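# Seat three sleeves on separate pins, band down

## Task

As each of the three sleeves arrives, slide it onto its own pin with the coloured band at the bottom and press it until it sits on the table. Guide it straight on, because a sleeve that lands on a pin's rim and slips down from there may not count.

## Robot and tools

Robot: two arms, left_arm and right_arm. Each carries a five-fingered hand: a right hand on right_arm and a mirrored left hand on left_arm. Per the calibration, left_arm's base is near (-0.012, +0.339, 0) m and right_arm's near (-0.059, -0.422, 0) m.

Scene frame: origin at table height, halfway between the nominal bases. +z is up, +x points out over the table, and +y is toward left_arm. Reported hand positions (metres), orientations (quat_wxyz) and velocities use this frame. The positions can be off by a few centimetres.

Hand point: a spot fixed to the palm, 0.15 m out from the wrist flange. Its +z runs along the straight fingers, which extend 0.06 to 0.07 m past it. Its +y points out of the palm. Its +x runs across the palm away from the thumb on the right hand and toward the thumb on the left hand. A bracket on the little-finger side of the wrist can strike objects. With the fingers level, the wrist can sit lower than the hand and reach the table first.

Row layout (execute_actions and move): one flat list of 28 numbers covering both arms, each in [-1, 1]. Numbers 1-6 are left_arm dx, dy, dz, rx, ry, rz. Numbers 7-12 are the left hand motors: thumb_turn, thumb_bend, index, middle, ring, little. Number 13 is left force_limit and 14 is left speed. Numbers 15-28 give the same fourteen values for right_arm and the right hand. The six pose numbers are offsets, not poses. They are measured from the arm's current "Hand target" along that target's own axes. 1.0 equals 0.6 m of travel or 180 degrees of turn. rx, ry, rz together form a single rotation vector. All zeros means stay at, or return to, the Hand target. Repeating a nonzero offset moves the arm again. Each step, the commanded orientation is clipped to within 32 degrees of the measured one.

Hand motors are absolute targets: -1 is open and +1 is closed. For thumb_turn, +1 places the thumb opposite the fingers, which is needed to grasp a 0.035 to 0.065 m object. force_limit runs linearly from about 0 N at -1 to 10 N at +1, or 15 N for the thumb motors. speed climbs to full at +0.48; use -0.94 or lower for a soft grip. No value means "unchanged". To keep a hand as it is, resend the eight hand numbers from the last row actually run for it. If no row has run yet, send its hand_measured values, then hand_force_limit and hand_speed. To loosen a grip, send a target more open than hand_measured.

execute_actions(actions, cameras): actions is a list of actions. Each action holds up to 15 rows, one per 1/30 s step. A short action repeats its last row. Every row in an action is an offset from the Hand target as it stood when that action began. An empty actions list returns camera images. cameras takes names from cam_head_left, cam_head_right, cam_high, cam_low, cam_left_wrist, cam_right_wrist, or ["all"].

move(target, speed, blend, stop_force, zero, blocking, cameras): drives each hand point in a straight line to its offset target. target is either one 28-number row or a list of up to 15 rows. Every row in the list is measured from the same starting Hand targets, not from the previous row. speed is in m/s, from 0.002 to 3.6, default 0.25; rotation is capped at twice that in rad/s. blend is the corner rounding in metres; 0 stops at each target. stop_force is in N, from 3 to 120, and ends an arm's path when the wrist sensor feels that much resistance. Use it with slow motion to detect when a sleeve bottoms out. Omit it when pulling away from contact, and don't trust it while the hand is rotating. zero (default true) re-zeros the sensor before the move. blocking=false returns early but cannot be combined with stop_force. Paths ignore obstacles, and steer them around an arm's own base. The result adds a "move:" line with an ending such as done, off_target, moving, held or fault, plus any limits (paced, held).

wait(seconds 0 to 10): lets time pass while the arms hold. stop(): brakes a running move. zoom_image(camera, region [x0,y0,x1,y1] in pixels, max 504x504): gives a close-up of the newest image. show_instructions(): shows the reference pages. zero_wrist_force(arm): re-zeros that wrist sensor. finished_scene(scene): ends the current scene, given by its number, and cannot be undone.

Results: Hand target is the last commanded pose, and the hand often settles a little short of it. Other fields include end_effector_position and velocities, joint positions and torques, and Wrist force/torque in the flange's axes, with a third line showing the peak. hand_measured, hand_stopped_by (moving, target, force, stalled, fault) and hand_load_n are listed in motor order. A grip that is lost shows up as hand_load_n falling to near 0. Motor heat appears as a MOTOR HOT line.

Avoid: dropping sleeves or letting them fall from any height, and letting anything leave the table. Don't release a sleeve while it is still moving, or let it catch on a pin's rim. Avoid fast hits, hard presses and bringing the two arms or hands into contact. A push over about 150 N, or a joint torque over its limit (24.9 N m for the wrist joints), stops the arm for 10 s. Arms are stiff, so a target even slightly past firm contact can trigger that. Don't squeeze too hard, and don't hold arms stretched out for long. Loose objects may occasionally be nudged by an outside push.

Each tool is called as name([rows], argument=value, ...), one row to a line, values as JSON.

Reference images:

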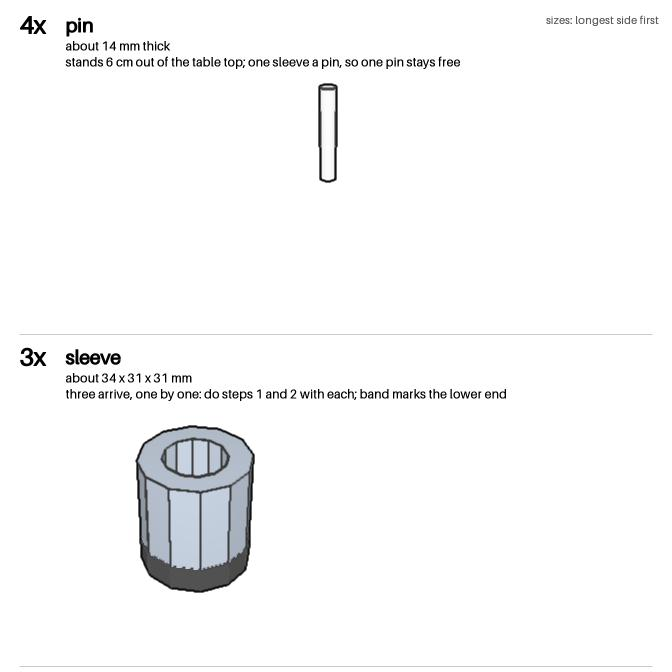

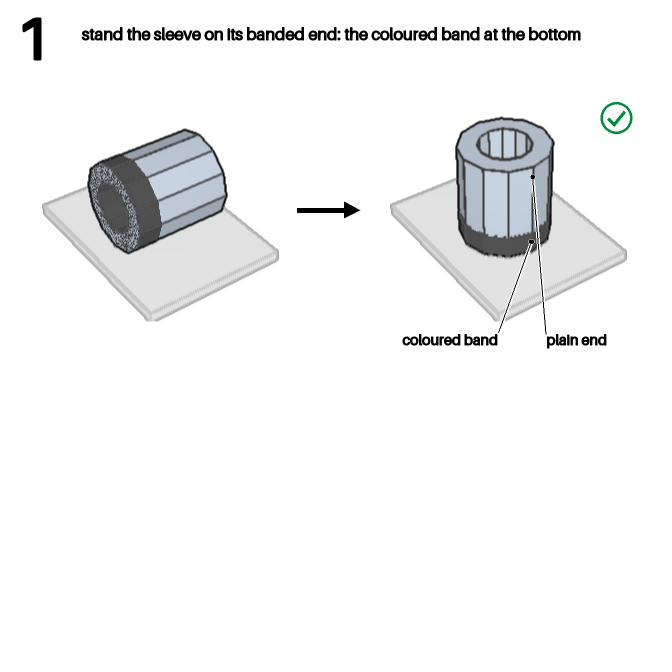

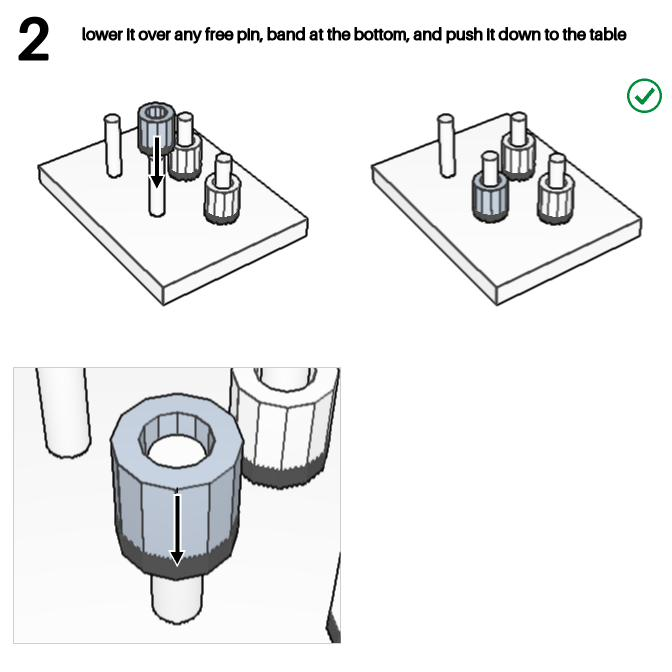

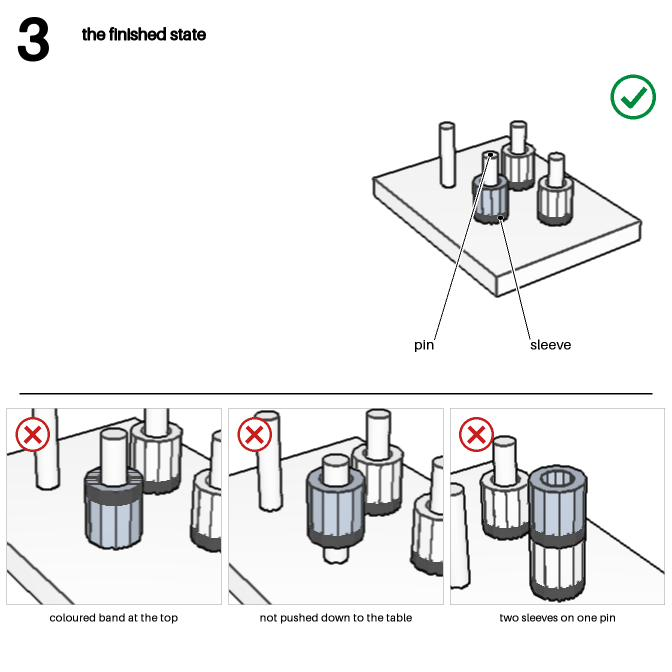

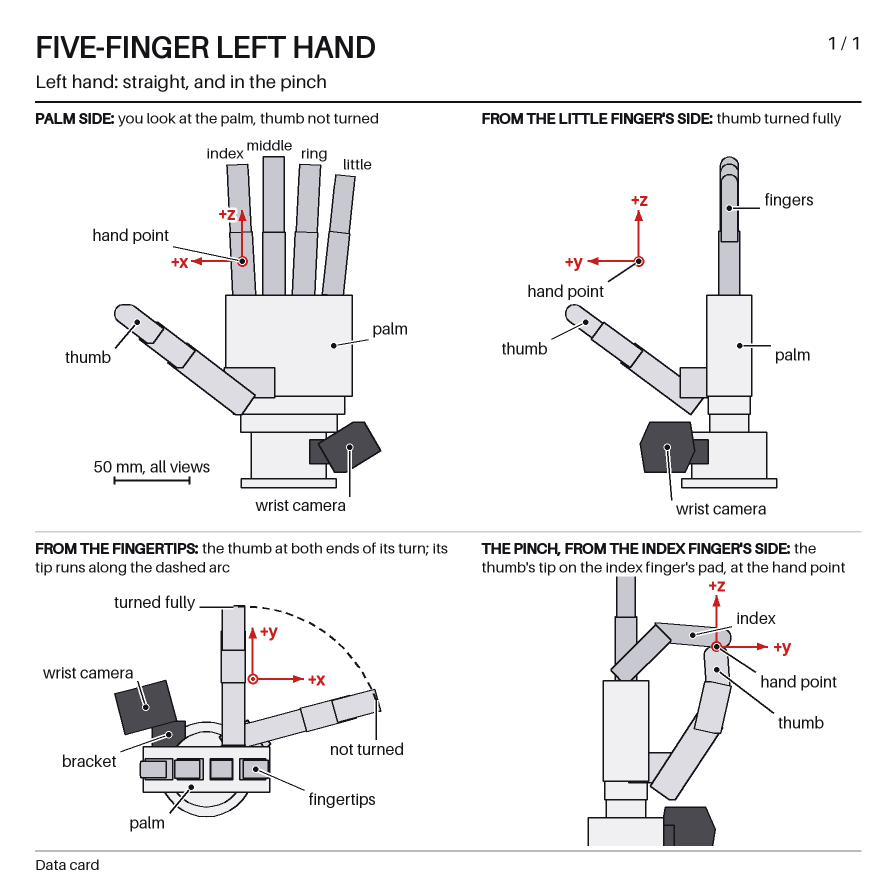

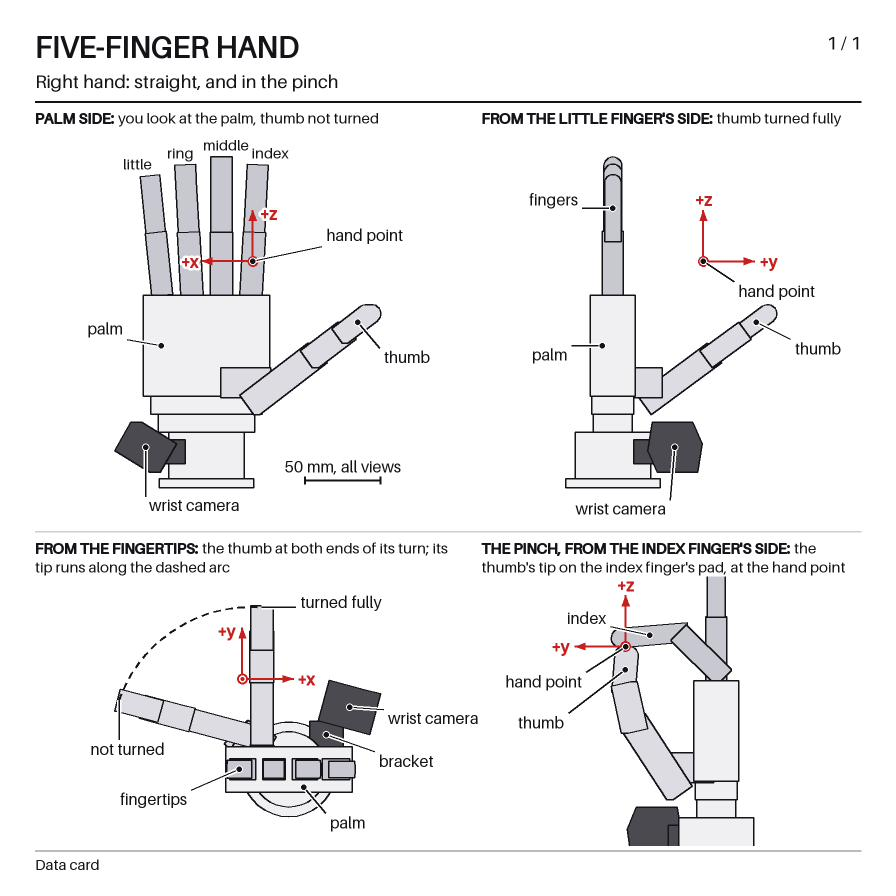

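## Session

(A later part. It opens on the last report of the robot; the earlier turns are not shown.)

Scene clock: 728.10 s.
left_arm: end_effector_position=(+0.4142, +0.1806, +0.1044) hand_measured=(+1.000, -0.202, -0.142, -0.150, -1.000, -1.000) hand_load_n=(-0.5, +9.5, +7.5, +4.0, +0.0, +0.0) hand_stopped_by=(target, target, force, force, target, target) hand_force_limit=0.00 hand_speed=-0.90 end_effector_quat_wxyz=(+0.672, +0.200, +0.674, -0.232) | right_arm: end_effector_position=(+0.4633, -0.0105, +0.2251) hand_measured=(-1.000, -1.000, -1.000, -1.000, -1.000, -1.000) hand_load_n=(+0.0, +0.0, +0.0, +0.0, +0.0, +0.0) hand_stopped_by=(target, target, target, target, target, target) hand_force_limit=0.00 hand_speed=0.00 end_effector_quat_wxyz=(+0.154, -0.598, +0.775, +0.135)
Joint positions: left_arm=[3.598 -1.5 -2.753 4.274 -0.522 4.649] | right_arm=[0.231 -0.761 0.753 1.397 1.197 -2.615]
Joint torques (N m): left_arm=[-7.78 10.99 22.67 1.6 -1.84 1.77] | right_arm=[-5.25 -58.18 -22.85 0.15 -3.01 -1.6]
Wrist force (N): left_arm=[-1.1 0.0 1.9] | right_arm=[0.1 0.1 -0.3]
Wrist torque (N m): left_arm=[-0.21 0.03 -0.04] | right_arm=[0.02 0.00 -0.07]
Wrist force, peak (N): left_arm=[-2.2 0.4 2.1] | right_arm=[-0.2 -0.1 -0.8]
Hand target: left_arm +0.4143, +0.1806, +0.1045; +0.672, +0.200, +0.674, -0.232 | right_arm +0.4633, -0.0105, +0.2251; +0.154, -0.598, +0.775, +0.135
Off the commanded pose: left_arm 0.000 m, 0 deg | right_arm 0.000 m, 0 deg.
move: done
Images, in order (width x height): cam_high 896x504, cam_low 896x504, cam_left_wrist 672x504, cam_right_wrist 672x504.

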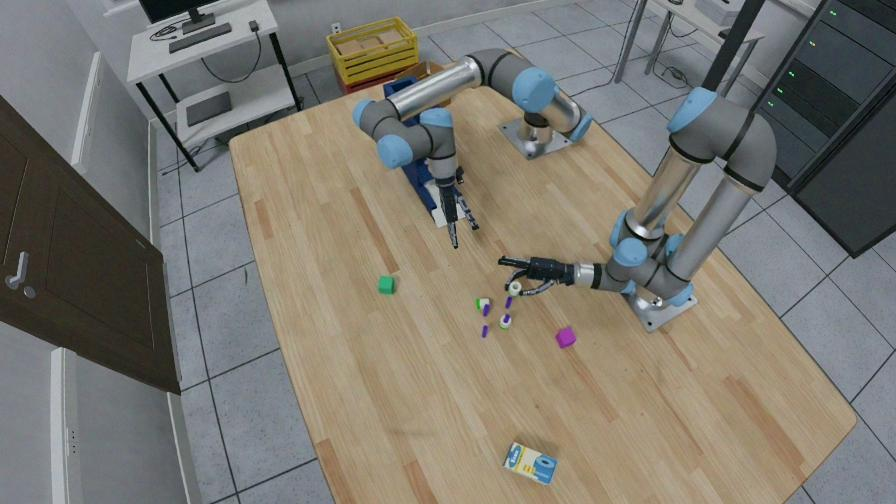

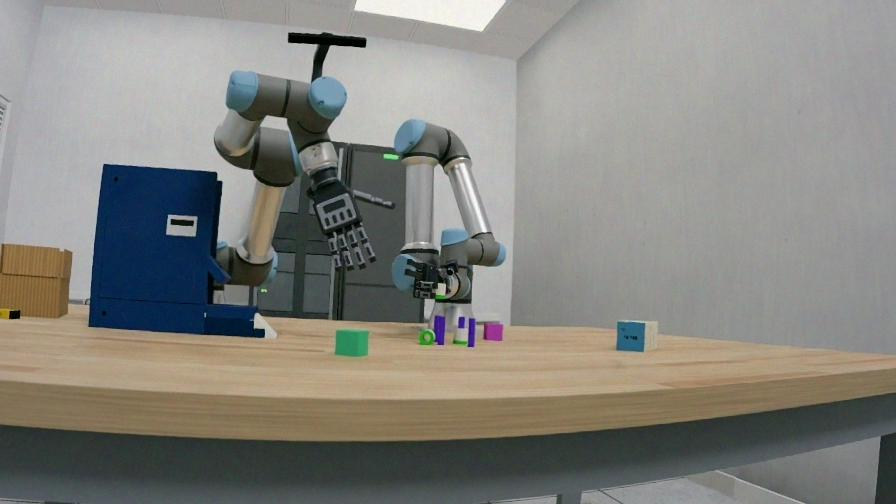

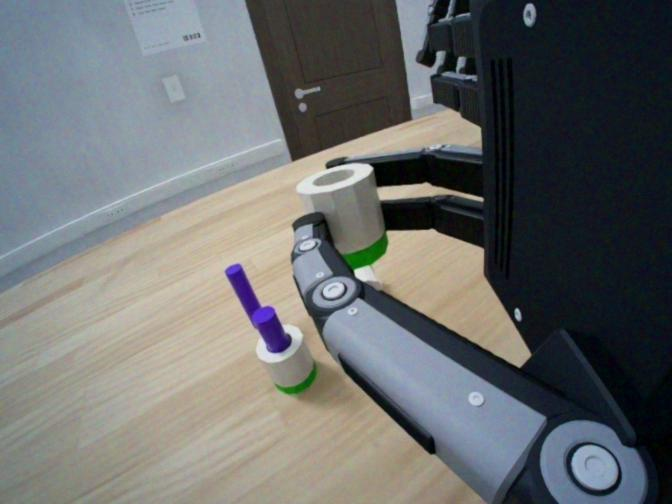

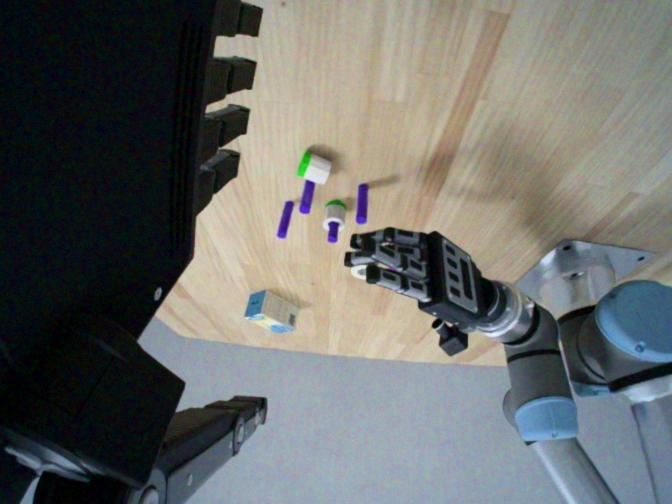

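move(target=[0.0467,0.005,0.0087,0,0,0,1,-0.2,0.12,0.12,1,1,0,-0.5,0,0,0,0,0,0,-1,-1,-1,-1,-1,-1,0,0], speed=0.06, cameras=["cam_low","cam_high","cam_left_wrist","cam_right_wrist"])

zoom_image(camera="cam_low", region=[420, 280, 460, 350])

zoom_image(camera="cam_right_wrist", region=[330, 170, 400, 270])

zoom_image(camera="cam_high", region=[490, 260, 530, 330])

Scene clock: 738.20 s.
left_arm: end_effector_position=(+0.4197, +0.1788, +0.0764) hand_measured=(+1.000, -0.202, -0.142, -0.150, +1.000, +1.000) hand_load_n=(-0.5, +9.5, +7.5, +4.0, +0.0, +0.0) hand_stopped_by=(target, target, force, force, target, target) hand_force_limit=0.00 hand_speed=-0.50 end_effector_quat_wxyz=(+0.672, +0.200, +0.674, -0.232) | right_arm: end_effector_position=(+0.4633, -0.0105, +0.2251) hand_measured=(-1.000, -1.000, -1.000, -1.000, -1.000, -1.000) hand_load_n=(+0.0, +0.0, +0.0, +0.0, +0.0, +0.0) hand_stopped_by=(target, target, target, target, target, target) hand_force_limit=0.00 hand_speed=0.00 end_effector_quat_wxyz=(+0.154, -0.598, +0.775, +0.135)
Joint positions: left_arm=[3.572 -1.682 -2.76 4.463 -0.548 4.65] | right_arm=[0.231 -0.761 0.753 1.397 1.197 -2.615]
Joint torques (N m): left_arm=[8.88 9.72 13.68 2.5 1.73 1.84] | right_arm=[-5.32 -57.93 -22.95 0.16 -3.07 -1.77]
Wrist force (N): left_arm=[-1.2 -0.3 2.2] | right_arm=[-0.2 -0.1 -0.1]
Wrist torque (N m): left_arm=[-0.26 0.03 0.02] | right_arm=[-0.02 0.04 -0.09]
Wrist force, peak (N): left_arm=[-0.8 -0.5 2.5] | right_arm=[0.0 -0.3 -0.7]
Hand target: left_arm +0.4198, +0.1788, +0.0764; +0.672, +0.200, +0.674, -0.232 | right_arm +0.4633, -0.0105, +0.2251; +0.154, -0.598, +0.775, +0.135
Off the commanded pose: left_arm 0.000 m, 0 deg | right_arm 0.000 m, 0 deg.
move: done
Images, in order (width x height): cam_high 896x504, cam_low 896x504, cam_left_wrist 672x504, cam_right_wrist 672x504.

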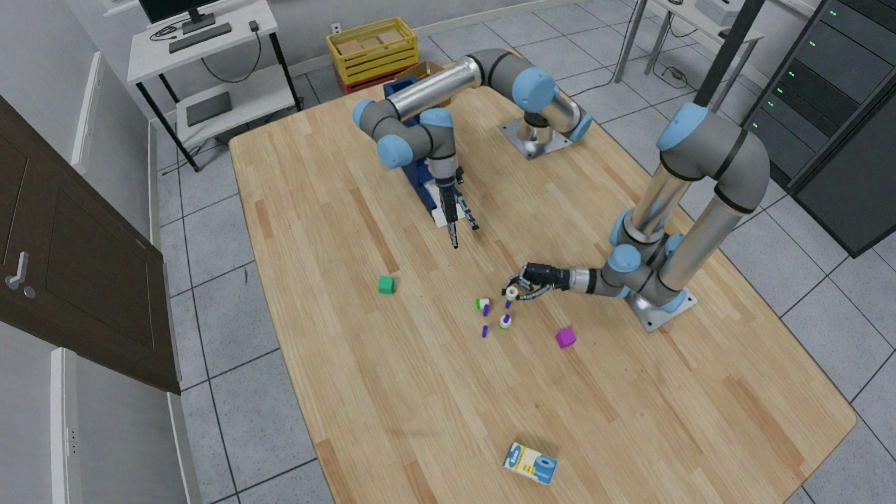

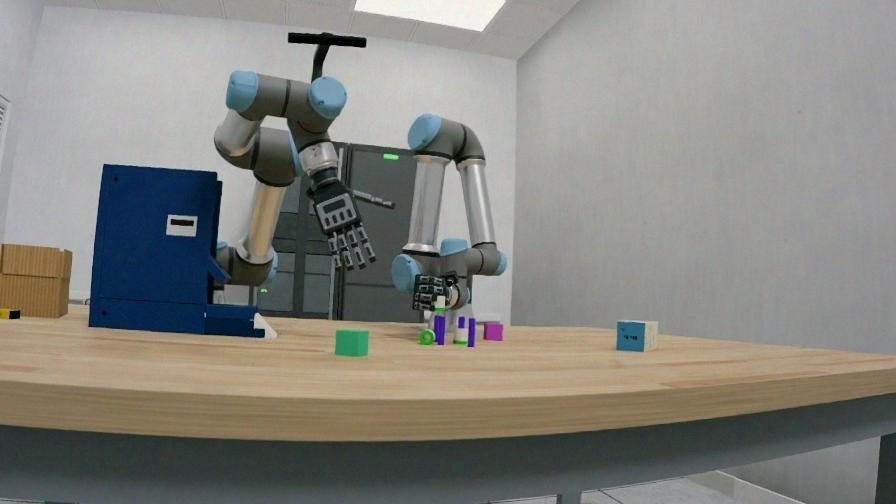

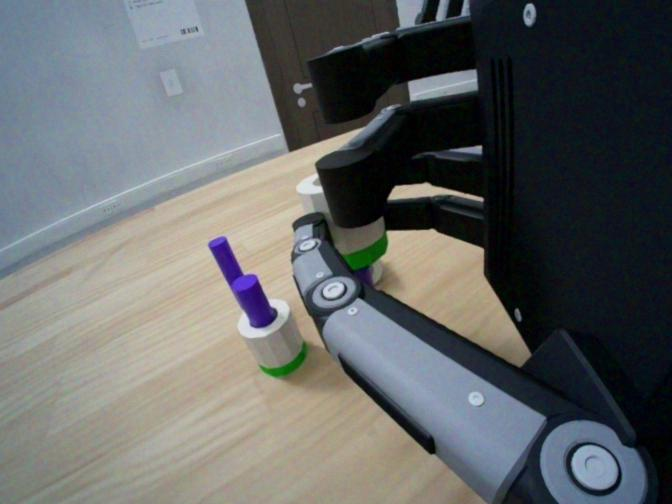

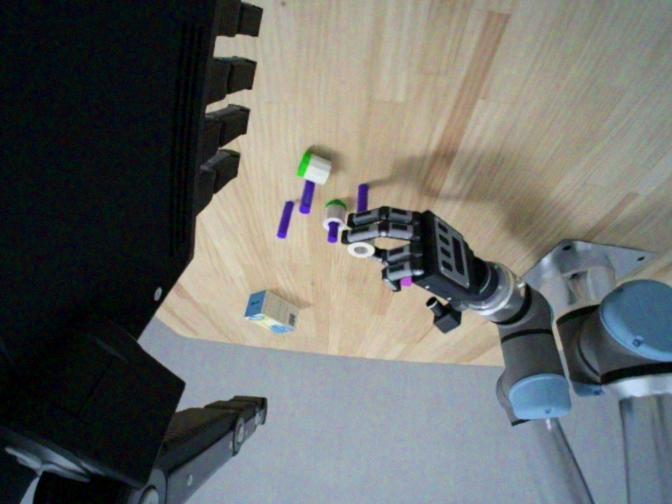

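Scaled by 7.200 from the camera's 896x504 image, which has a finer 1280x720 frame.

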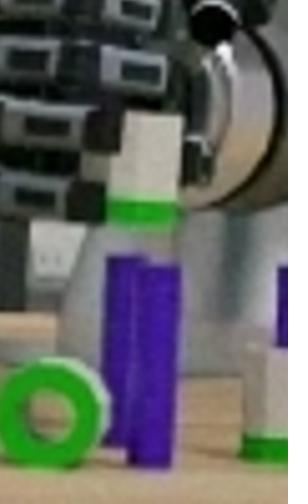

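Scaled by 5.040 from the camera's 672x504 image, which has a finer 960x720 frame.

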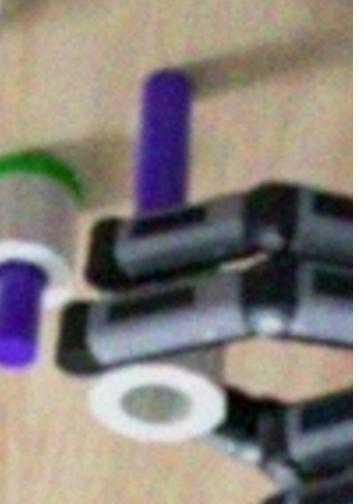

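Scaled by 7.200 from the camera's 896x504 image, which has a finer 1280x720 frame.

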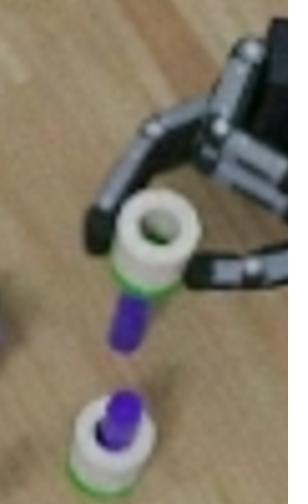

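move([
  [0,0.0006,0.0013,0,0,0,1,-0.2,0.12,0.12,1,1,0,-0.5,0,0,0,0,0,0,-1,-1,-1,-1,-1,-1,0,0],
  [0.03,0.0019,0.0009,0,0,0,1,-0.2,0.12,0.12,1,1,0,-0.5,0,0,0,0,0,0,-1,-1,-1,-1,-1,-1,0,0],
], speed=0.02, stop_force=4, cameras=["cam_low","cam_high","cam_right_wrist"])

zoom_image(camera="cam_low", region=[420, 280, 460, 350])

zoom_image(camera="cam_right_wrist", region=[330, 170, 400, 270])

Scene clock: 748.13 s.
left_arm: end_effector_position=(+0.4205, +0.1786, +0.0584) hand_measured=(+1.000, -0.202, -0.142, -0.150, +1.000, +1.000) hand_load_n=(-0.5, +9.5, +7.5, +4.0, +0.0, +0.0) hand_stopped_by=(target, target, force, force, target, target) hand_force_limit=0.00 hand_speed=-0.50 end_effector_quat_wxyz=(+0.672, +0.200, +0.674, -0.232) | right_arm: end_effector_position=(+0.4633, -0.0105, +0.2251) hand_measured=(-1.000, -1.000, -1.000, -1.000, -1.000, -1.000) hand_load_n=(+0.0, +0.0, +0.0, +0.0, +0.0, +0.0) hand_stopped_by=(target, target, target, target, target, target) hand_force_limit=0.00 hand_speed=0.00 end_effector_quat_wxyz=(+0.154, -0.598, +0.775, +0.135)
Joint positions: left_arm=[3.569 -1.796 -2.768 4.584 -0.551 4.65] | right_arm=[0.231 -0.761 0.753 1.397 1.197 -2.615]
Joint torques (N m): left_arm=[8.13 27.21 0.47 -1.86 1.53 -0.48] | right_arm=[-5.69 -57.85 -23.23 0.26 -3.05 -1.82]
Wrist force (N): left_arm=[-1.1 -0.1 2.3] | right_arm=[0.2 0.0 -0.3]
Wrist torque (N m): left_arm=[-0.26 0.05 -0.02] | right_arm=[0.01 -0.01 -0.07]
Wrist force, peak (N): left_arm=[-1.4 -0.3 2.4] | right_arm=[-0.2 0.1 -0.8]
Hand target: left_arm +0.4205, +0.1786, +0.0584; +0.672, +0.200, +0.674, -0.232 | right_arm +0.4633, -0.0105, +0.2251; +0.154, -0.598, +0.775, +0.135
Off the commanded pose: left_arm 0.000 m, 0 deg | right_arm 0.000 m, 0 deg.
move: done
Images, in order (width x height): cam_high 896x504, cam_low 896x504, cam_right_wrist 672x504.

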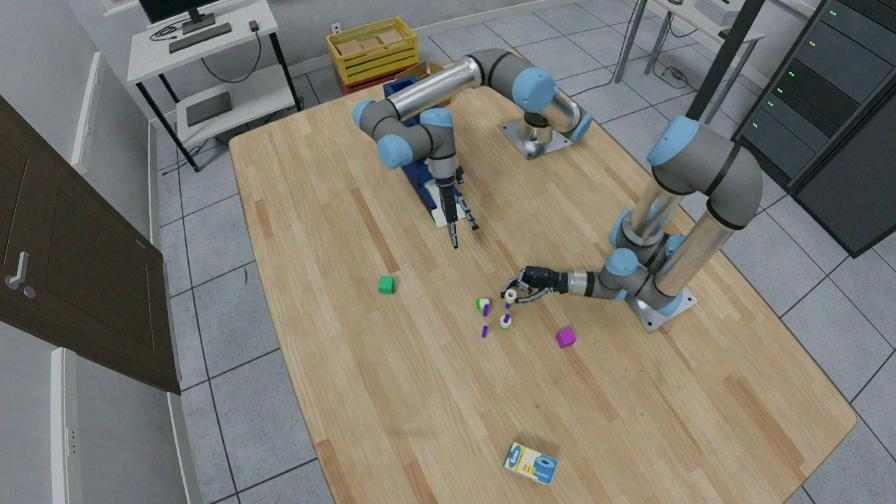

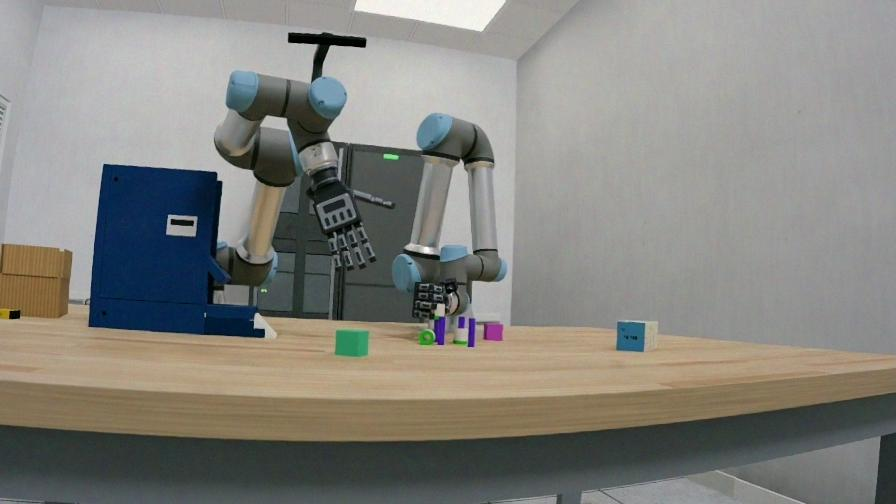

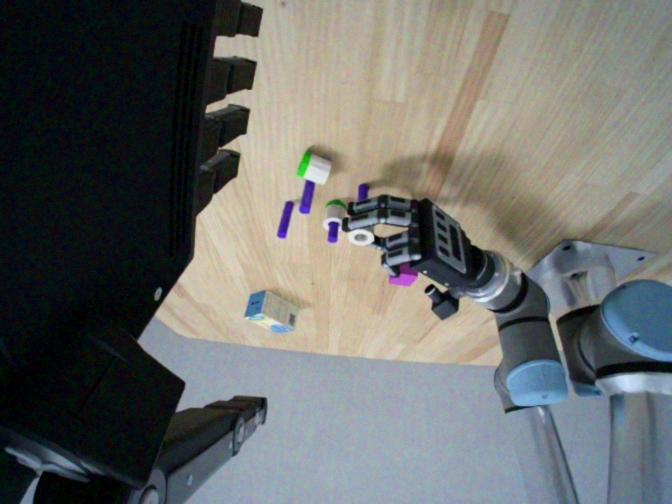

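Scaled by 7.200 from the camera's 896x504 image, which has a finer 1280x720 frame.

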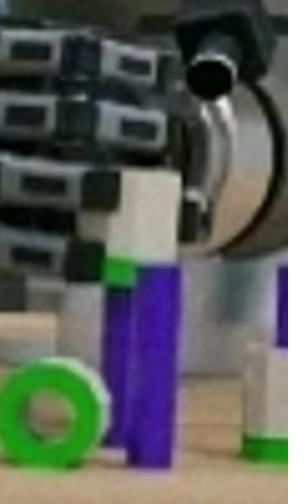

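Scaled by 5.040 from the camera's 672x504 image, which has a finer 960x720 frame.

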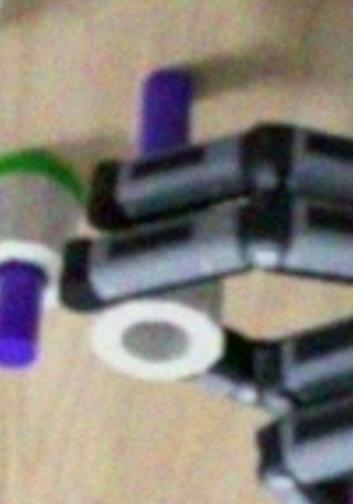

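move(target=[0.0433,0.0019,-0.0006,0,0,0,1,-0.2,0.12,0.12,1,1,0,-0.5,0,0,0,0,0,0,-1,-1,-1,-1,-1,-1,0,0], speed=0.03, stop_force=4, cameras=["cam_low","cam_high","cam_right_wrist"])

zoom_image(camera="cam_low", region=[400, 270, 520, 360])

zoom_image(camera="cam_right_wrist", region=[330, 150, 400, 250])

Scene clock: 752.77 s.
left_arm: end_effector_position=(+0.4204, +0.1786, +0.0324) hand_measured=(+1.000, -0.202, -0.142, -0.150, +1.000, +1.000) hand_load_n=(-1.0, +9.5, +7.5, +4.0, +0.0, +0.0) hand_stopped_by=(target, target, force, force, target, target) hand_force_limit=0.00 hand_speed=-0.50 end_effector_quat_wxyz=(+0.672, +0.200, +0.674, -0.232) | right_arm: end_effector_position=(+0.4633, -0.0105, +0.2251) hand_measured=(-1.000, -1.000, -1.000, -1.000, -1.000, -1.000) hand_load_n=(+0.0, +0.0, +0.0, +0.0, +0.0, +0.0) hand_stopped_by=(target, target, target, target, target, target) hand_force_limit=0.00 hand_speed=0.00 end_effector_quat_wxyz=(+0.154, -0.598, +0.775, +0.135)
Joint positions: left_arm=[3.569 -1.965 -2.774 4.759 -0.55 4.65] | right_arm=[0.231 -0.761 0.753 1.397 1.197 -2.615]
Joint torques (N m): left_arm=[7.22 31.35 -6.52 -1.91 1.32 1.43] | right_arm=[-5.3 -57.53 -23.51 0.18 -3.08 -1.74]
Wrist force (N): left_arm=[-1.0 0.1 2.2] | right_arm=[0.2 0.0 -0.4]
Wrist torque (N m): left_arm=[-0.22 0.02 0.00] | right_arm=[0.02 -0.01 -0.07]
Wrist force, peak (N): left_arm=[-1.4 -0.1 2.4] | right_arm=[0.0 0.2 -0.7]
Hand target: left_arm +0.4205, +0.1786, +0.0324; +0.672, +0.200, +0.674, -0.232 | right_arm +0.4633, -0.0105, +0.2251; +0.154, -0.598, +0.775, +0.135
Off the commanded pose: left_arm 0.000 m, 0 deg | right_arm 0.000 m, 0 deg.
move: done
Images, in order (width x height): cam_high 896x504, cam_low 896x504, cam_right_wrist 672x504.

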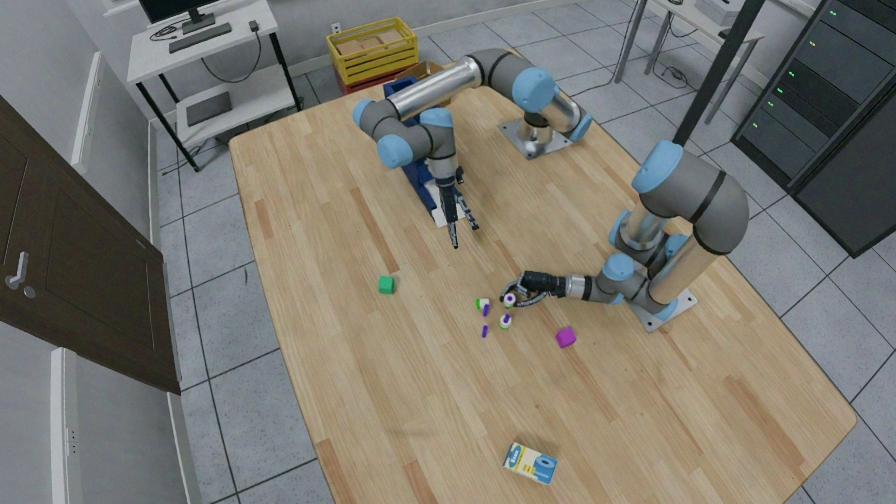

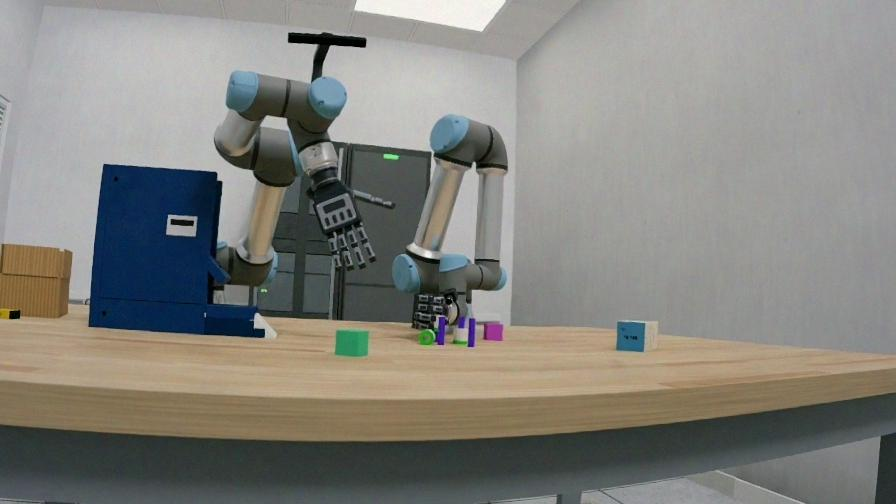

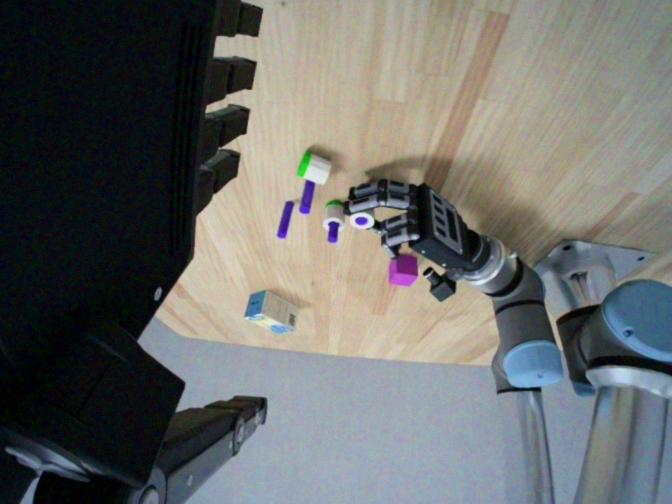

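Scaled by 4.200 from the camera's 896x504 image, which has a finer 1280x720 frame.

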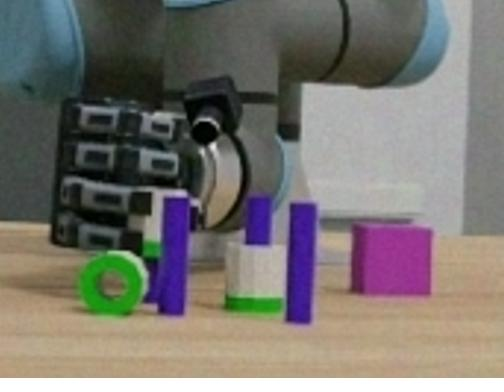

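Scaled by 5.040 from the camera's 672x504 image, which has a finer 960x720 frame.

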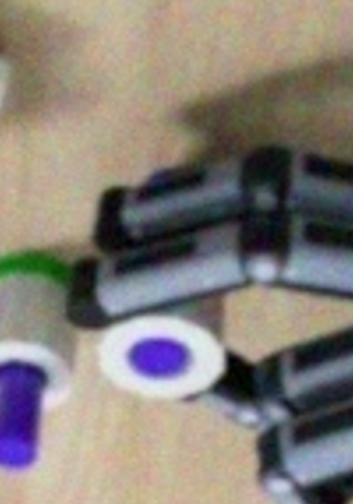

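move(target=[0,0,0,0,0,0,1,-0.2,-0.32,-0.32,1,1,0,-0.95,0,0,0,0,0,0,-1,-1,-1,-1,-1,-1,0,0])

move(target=[0,0,0,0,0,0,1,-0.6,-0.32,-0.32,1,1,0,-0.8,0,0,0,0,0,0,-1,-1,-1,-1,-1,-1,0,0], cameras=["cam_low","cam_high","cam_right_wrist"])

zoom_image(camera="cam_low", region=[400, 270, 520, 360])

zoom_image(camera="cam_right_wrist", region=[330, 150, 400, 250])

Scene clock: 758.77 s.
left_arm: end_effector_position=(+0.4205, +0.1786, +0.0324) hand_measured=(+1.000, -0.200, -0.320, -0.320, +1.000, +1.000) hand_load_n=(+0.0, +0.0, +0.0, +0.0, +0.0, +0.0) hand_stopped_by=(target, target, target, target, target, target) hand_force_limit=0.00 hand_speed=-0.95 end_effector_quat_wxyz=(+0.672, +0.200, +0.674, -0.232) | right_arm: end_effector_position=(+0.4633, -0.0105, +0.2251) hand_measured=(-1.000, -1.000, -1.000, -1.000, -1.000, -1.000) hand_load_n=(+0.0, -0.5, +0.0, +0.0, +0.0, +0.0) hand_stopped_by=(target, target, target, target, target, target) hand_force_limit=0.00 hand_speed=0.00 end_effector_quat_wxyz=(+0.154, -0.598, +0.775, +0.135)
Joint positions: left_arm=[3.569 -1.965 -2.774 4.759 -0.55 4.65] | right_arm=[0.231 -0.761 0.753 1.397 1.197 -2.615]
Joint torques (N m): left_arm=[-2.96 29.88 13.43 -1.85 -1.09 1.58] | right_arm=[-5.09 -57.39 -23.83 0.16 -3.06 -1.71]
Wrist force (N): left_arm=[-1.2 -0.3 2.0] | right_arm=[0.2 -0.2 -0.5]
Wrist torque (N m): left_arm=[-0.26 0.02 0.01] | right_arm=[-0.02 -0.01 -0.07]
Wrist force, peak (N): left_arm=[-1.5 2.1 1.7] | right_arm=[0.2 -0.1 -0.8]
Hand target: left_arm +0.4205, +0.1786, +0.0324; +0.672, +0.200, +0.674, -0.232 | right_arm +0.4633, -0.0105, +0.2251; +0.154, -0.598, +0.775, +0.135
Off the commanded pose: left_arm 0.000 m, 0 deg | right_arm 0.000 m, 0 deg.
move: done

Scene clock: 760.43 s.
left_arm: end_effector_position=(+0.4205, +0.1786, +0.0324) hand_measured=(+1.000, -0.600, -0.320, -0.320, +1.000, +1.000) hand_load_n=(+0.0, -0.5, +0.0, +0.0, +0.0, +0.0) hand_stopped_by=(target, target, target, target, target, target) hand_force_limit=0.00 hand_speed=-0.80 end_effector_quat_wxyz=(+0.672, +0.200, +0.674, -0.232) | right_arm: end_effector_position=(+0.4633, -0.0105, +0.2251) hand_measured=(-1.000, -1.000, -1.000, -1.000, -1.000, -1.000) hand_load_n=(+0.0, +0.0, -0.5, +0.0, +0.0, +0.0) hand_stopped_by=(target, target, target, target, target, target) hand_force_limit=0.00 hand_speed=0.00 end_effector_quat_wxyz=(+0.154, -0.598, +0.775, +0.135)
Joint positions: left_arm=[3.569 -1.965 -2.774 4.759 -0.55 4.65] | right_arm=[0.231 -0.761 0.753 1.397 1.197 -2.615]
Joint torques (N m): left_arm=[-2.06 28.24 11.24 -1.9 -0.87 1.53] | right_arm=[-5.31 -57.61 -23.76 0.28 -2.99 -1.72]
Wrist force (N): left_arm=[-1.1 0.0 2.1] | right_arm=[0.2 0.0 -0.3]
Wrist torque (N m): left_arm=[-0.23 0.01 0.01] | right_arm=[0.01 0.00 -0.07]
Wrist force, peak (N): left_arm=[-1.4 -0.3 2.2] | right_arm=[0.1 0.0 -0.7]
Hand target: left_arm +0.4205, +0.1786, +0.0324; +0.672, +0.200, +0.674, -0.232 | right_arm +0.4633, -0.0105, +0.2251; +0.154, -0.598, +0.775, +0.135
Off the commanded pose: left_arm 0.000 m, 0 deg | right_arm 0.000 m, 0 deg.
move: done
Images, in order (width x height): cam_high 896x504, cam_low 896x504, cam_right_wrist 672x504.

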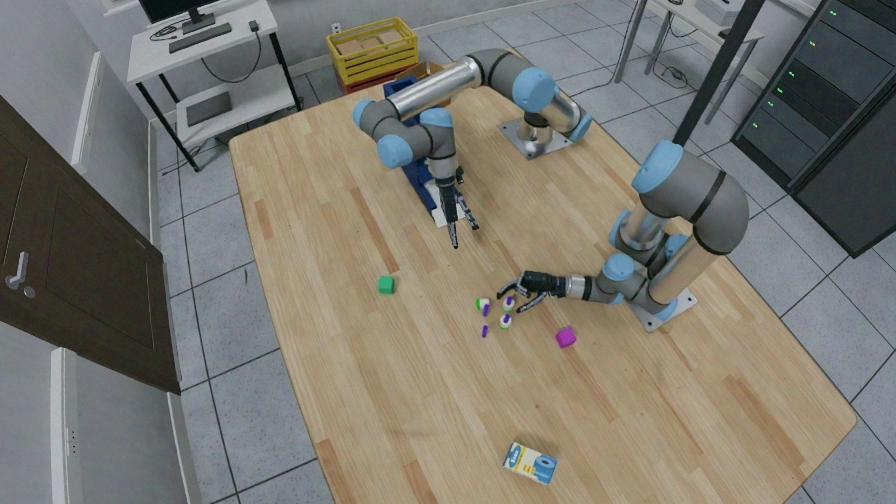

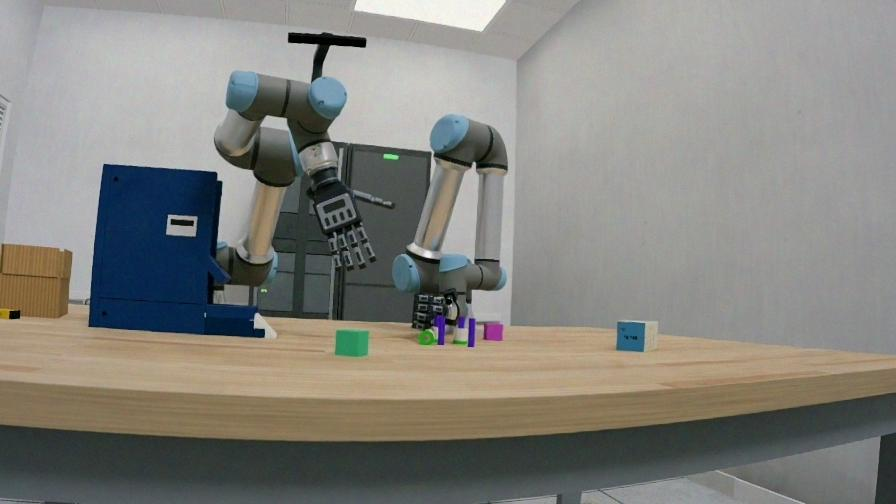

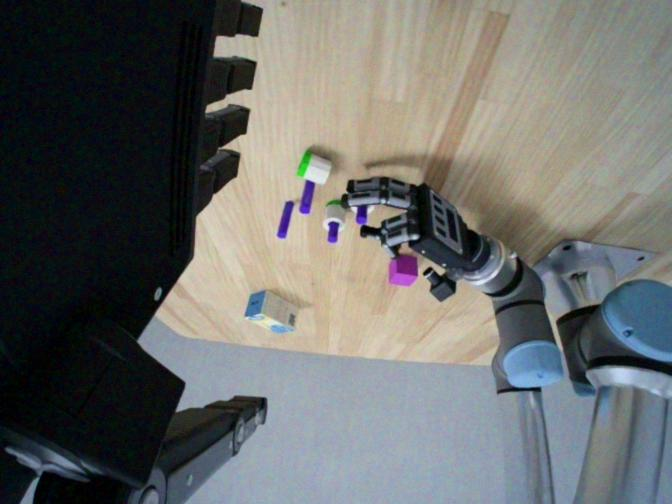

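Scaled by 4.200 from the camera's 896x504 image, which has a finer 1280x720 frame.

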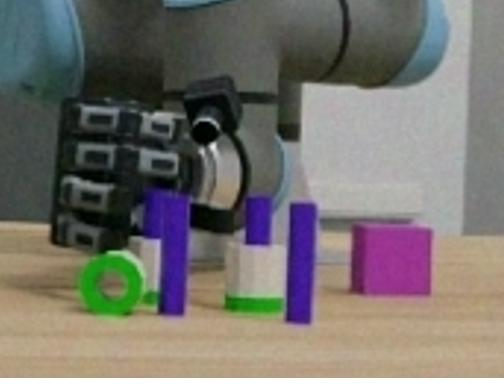

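Scaled by 5.040 from the camera's 672x504 image, which has a finer 960x720 frame.

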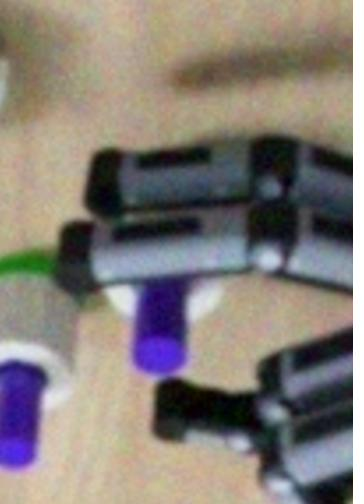

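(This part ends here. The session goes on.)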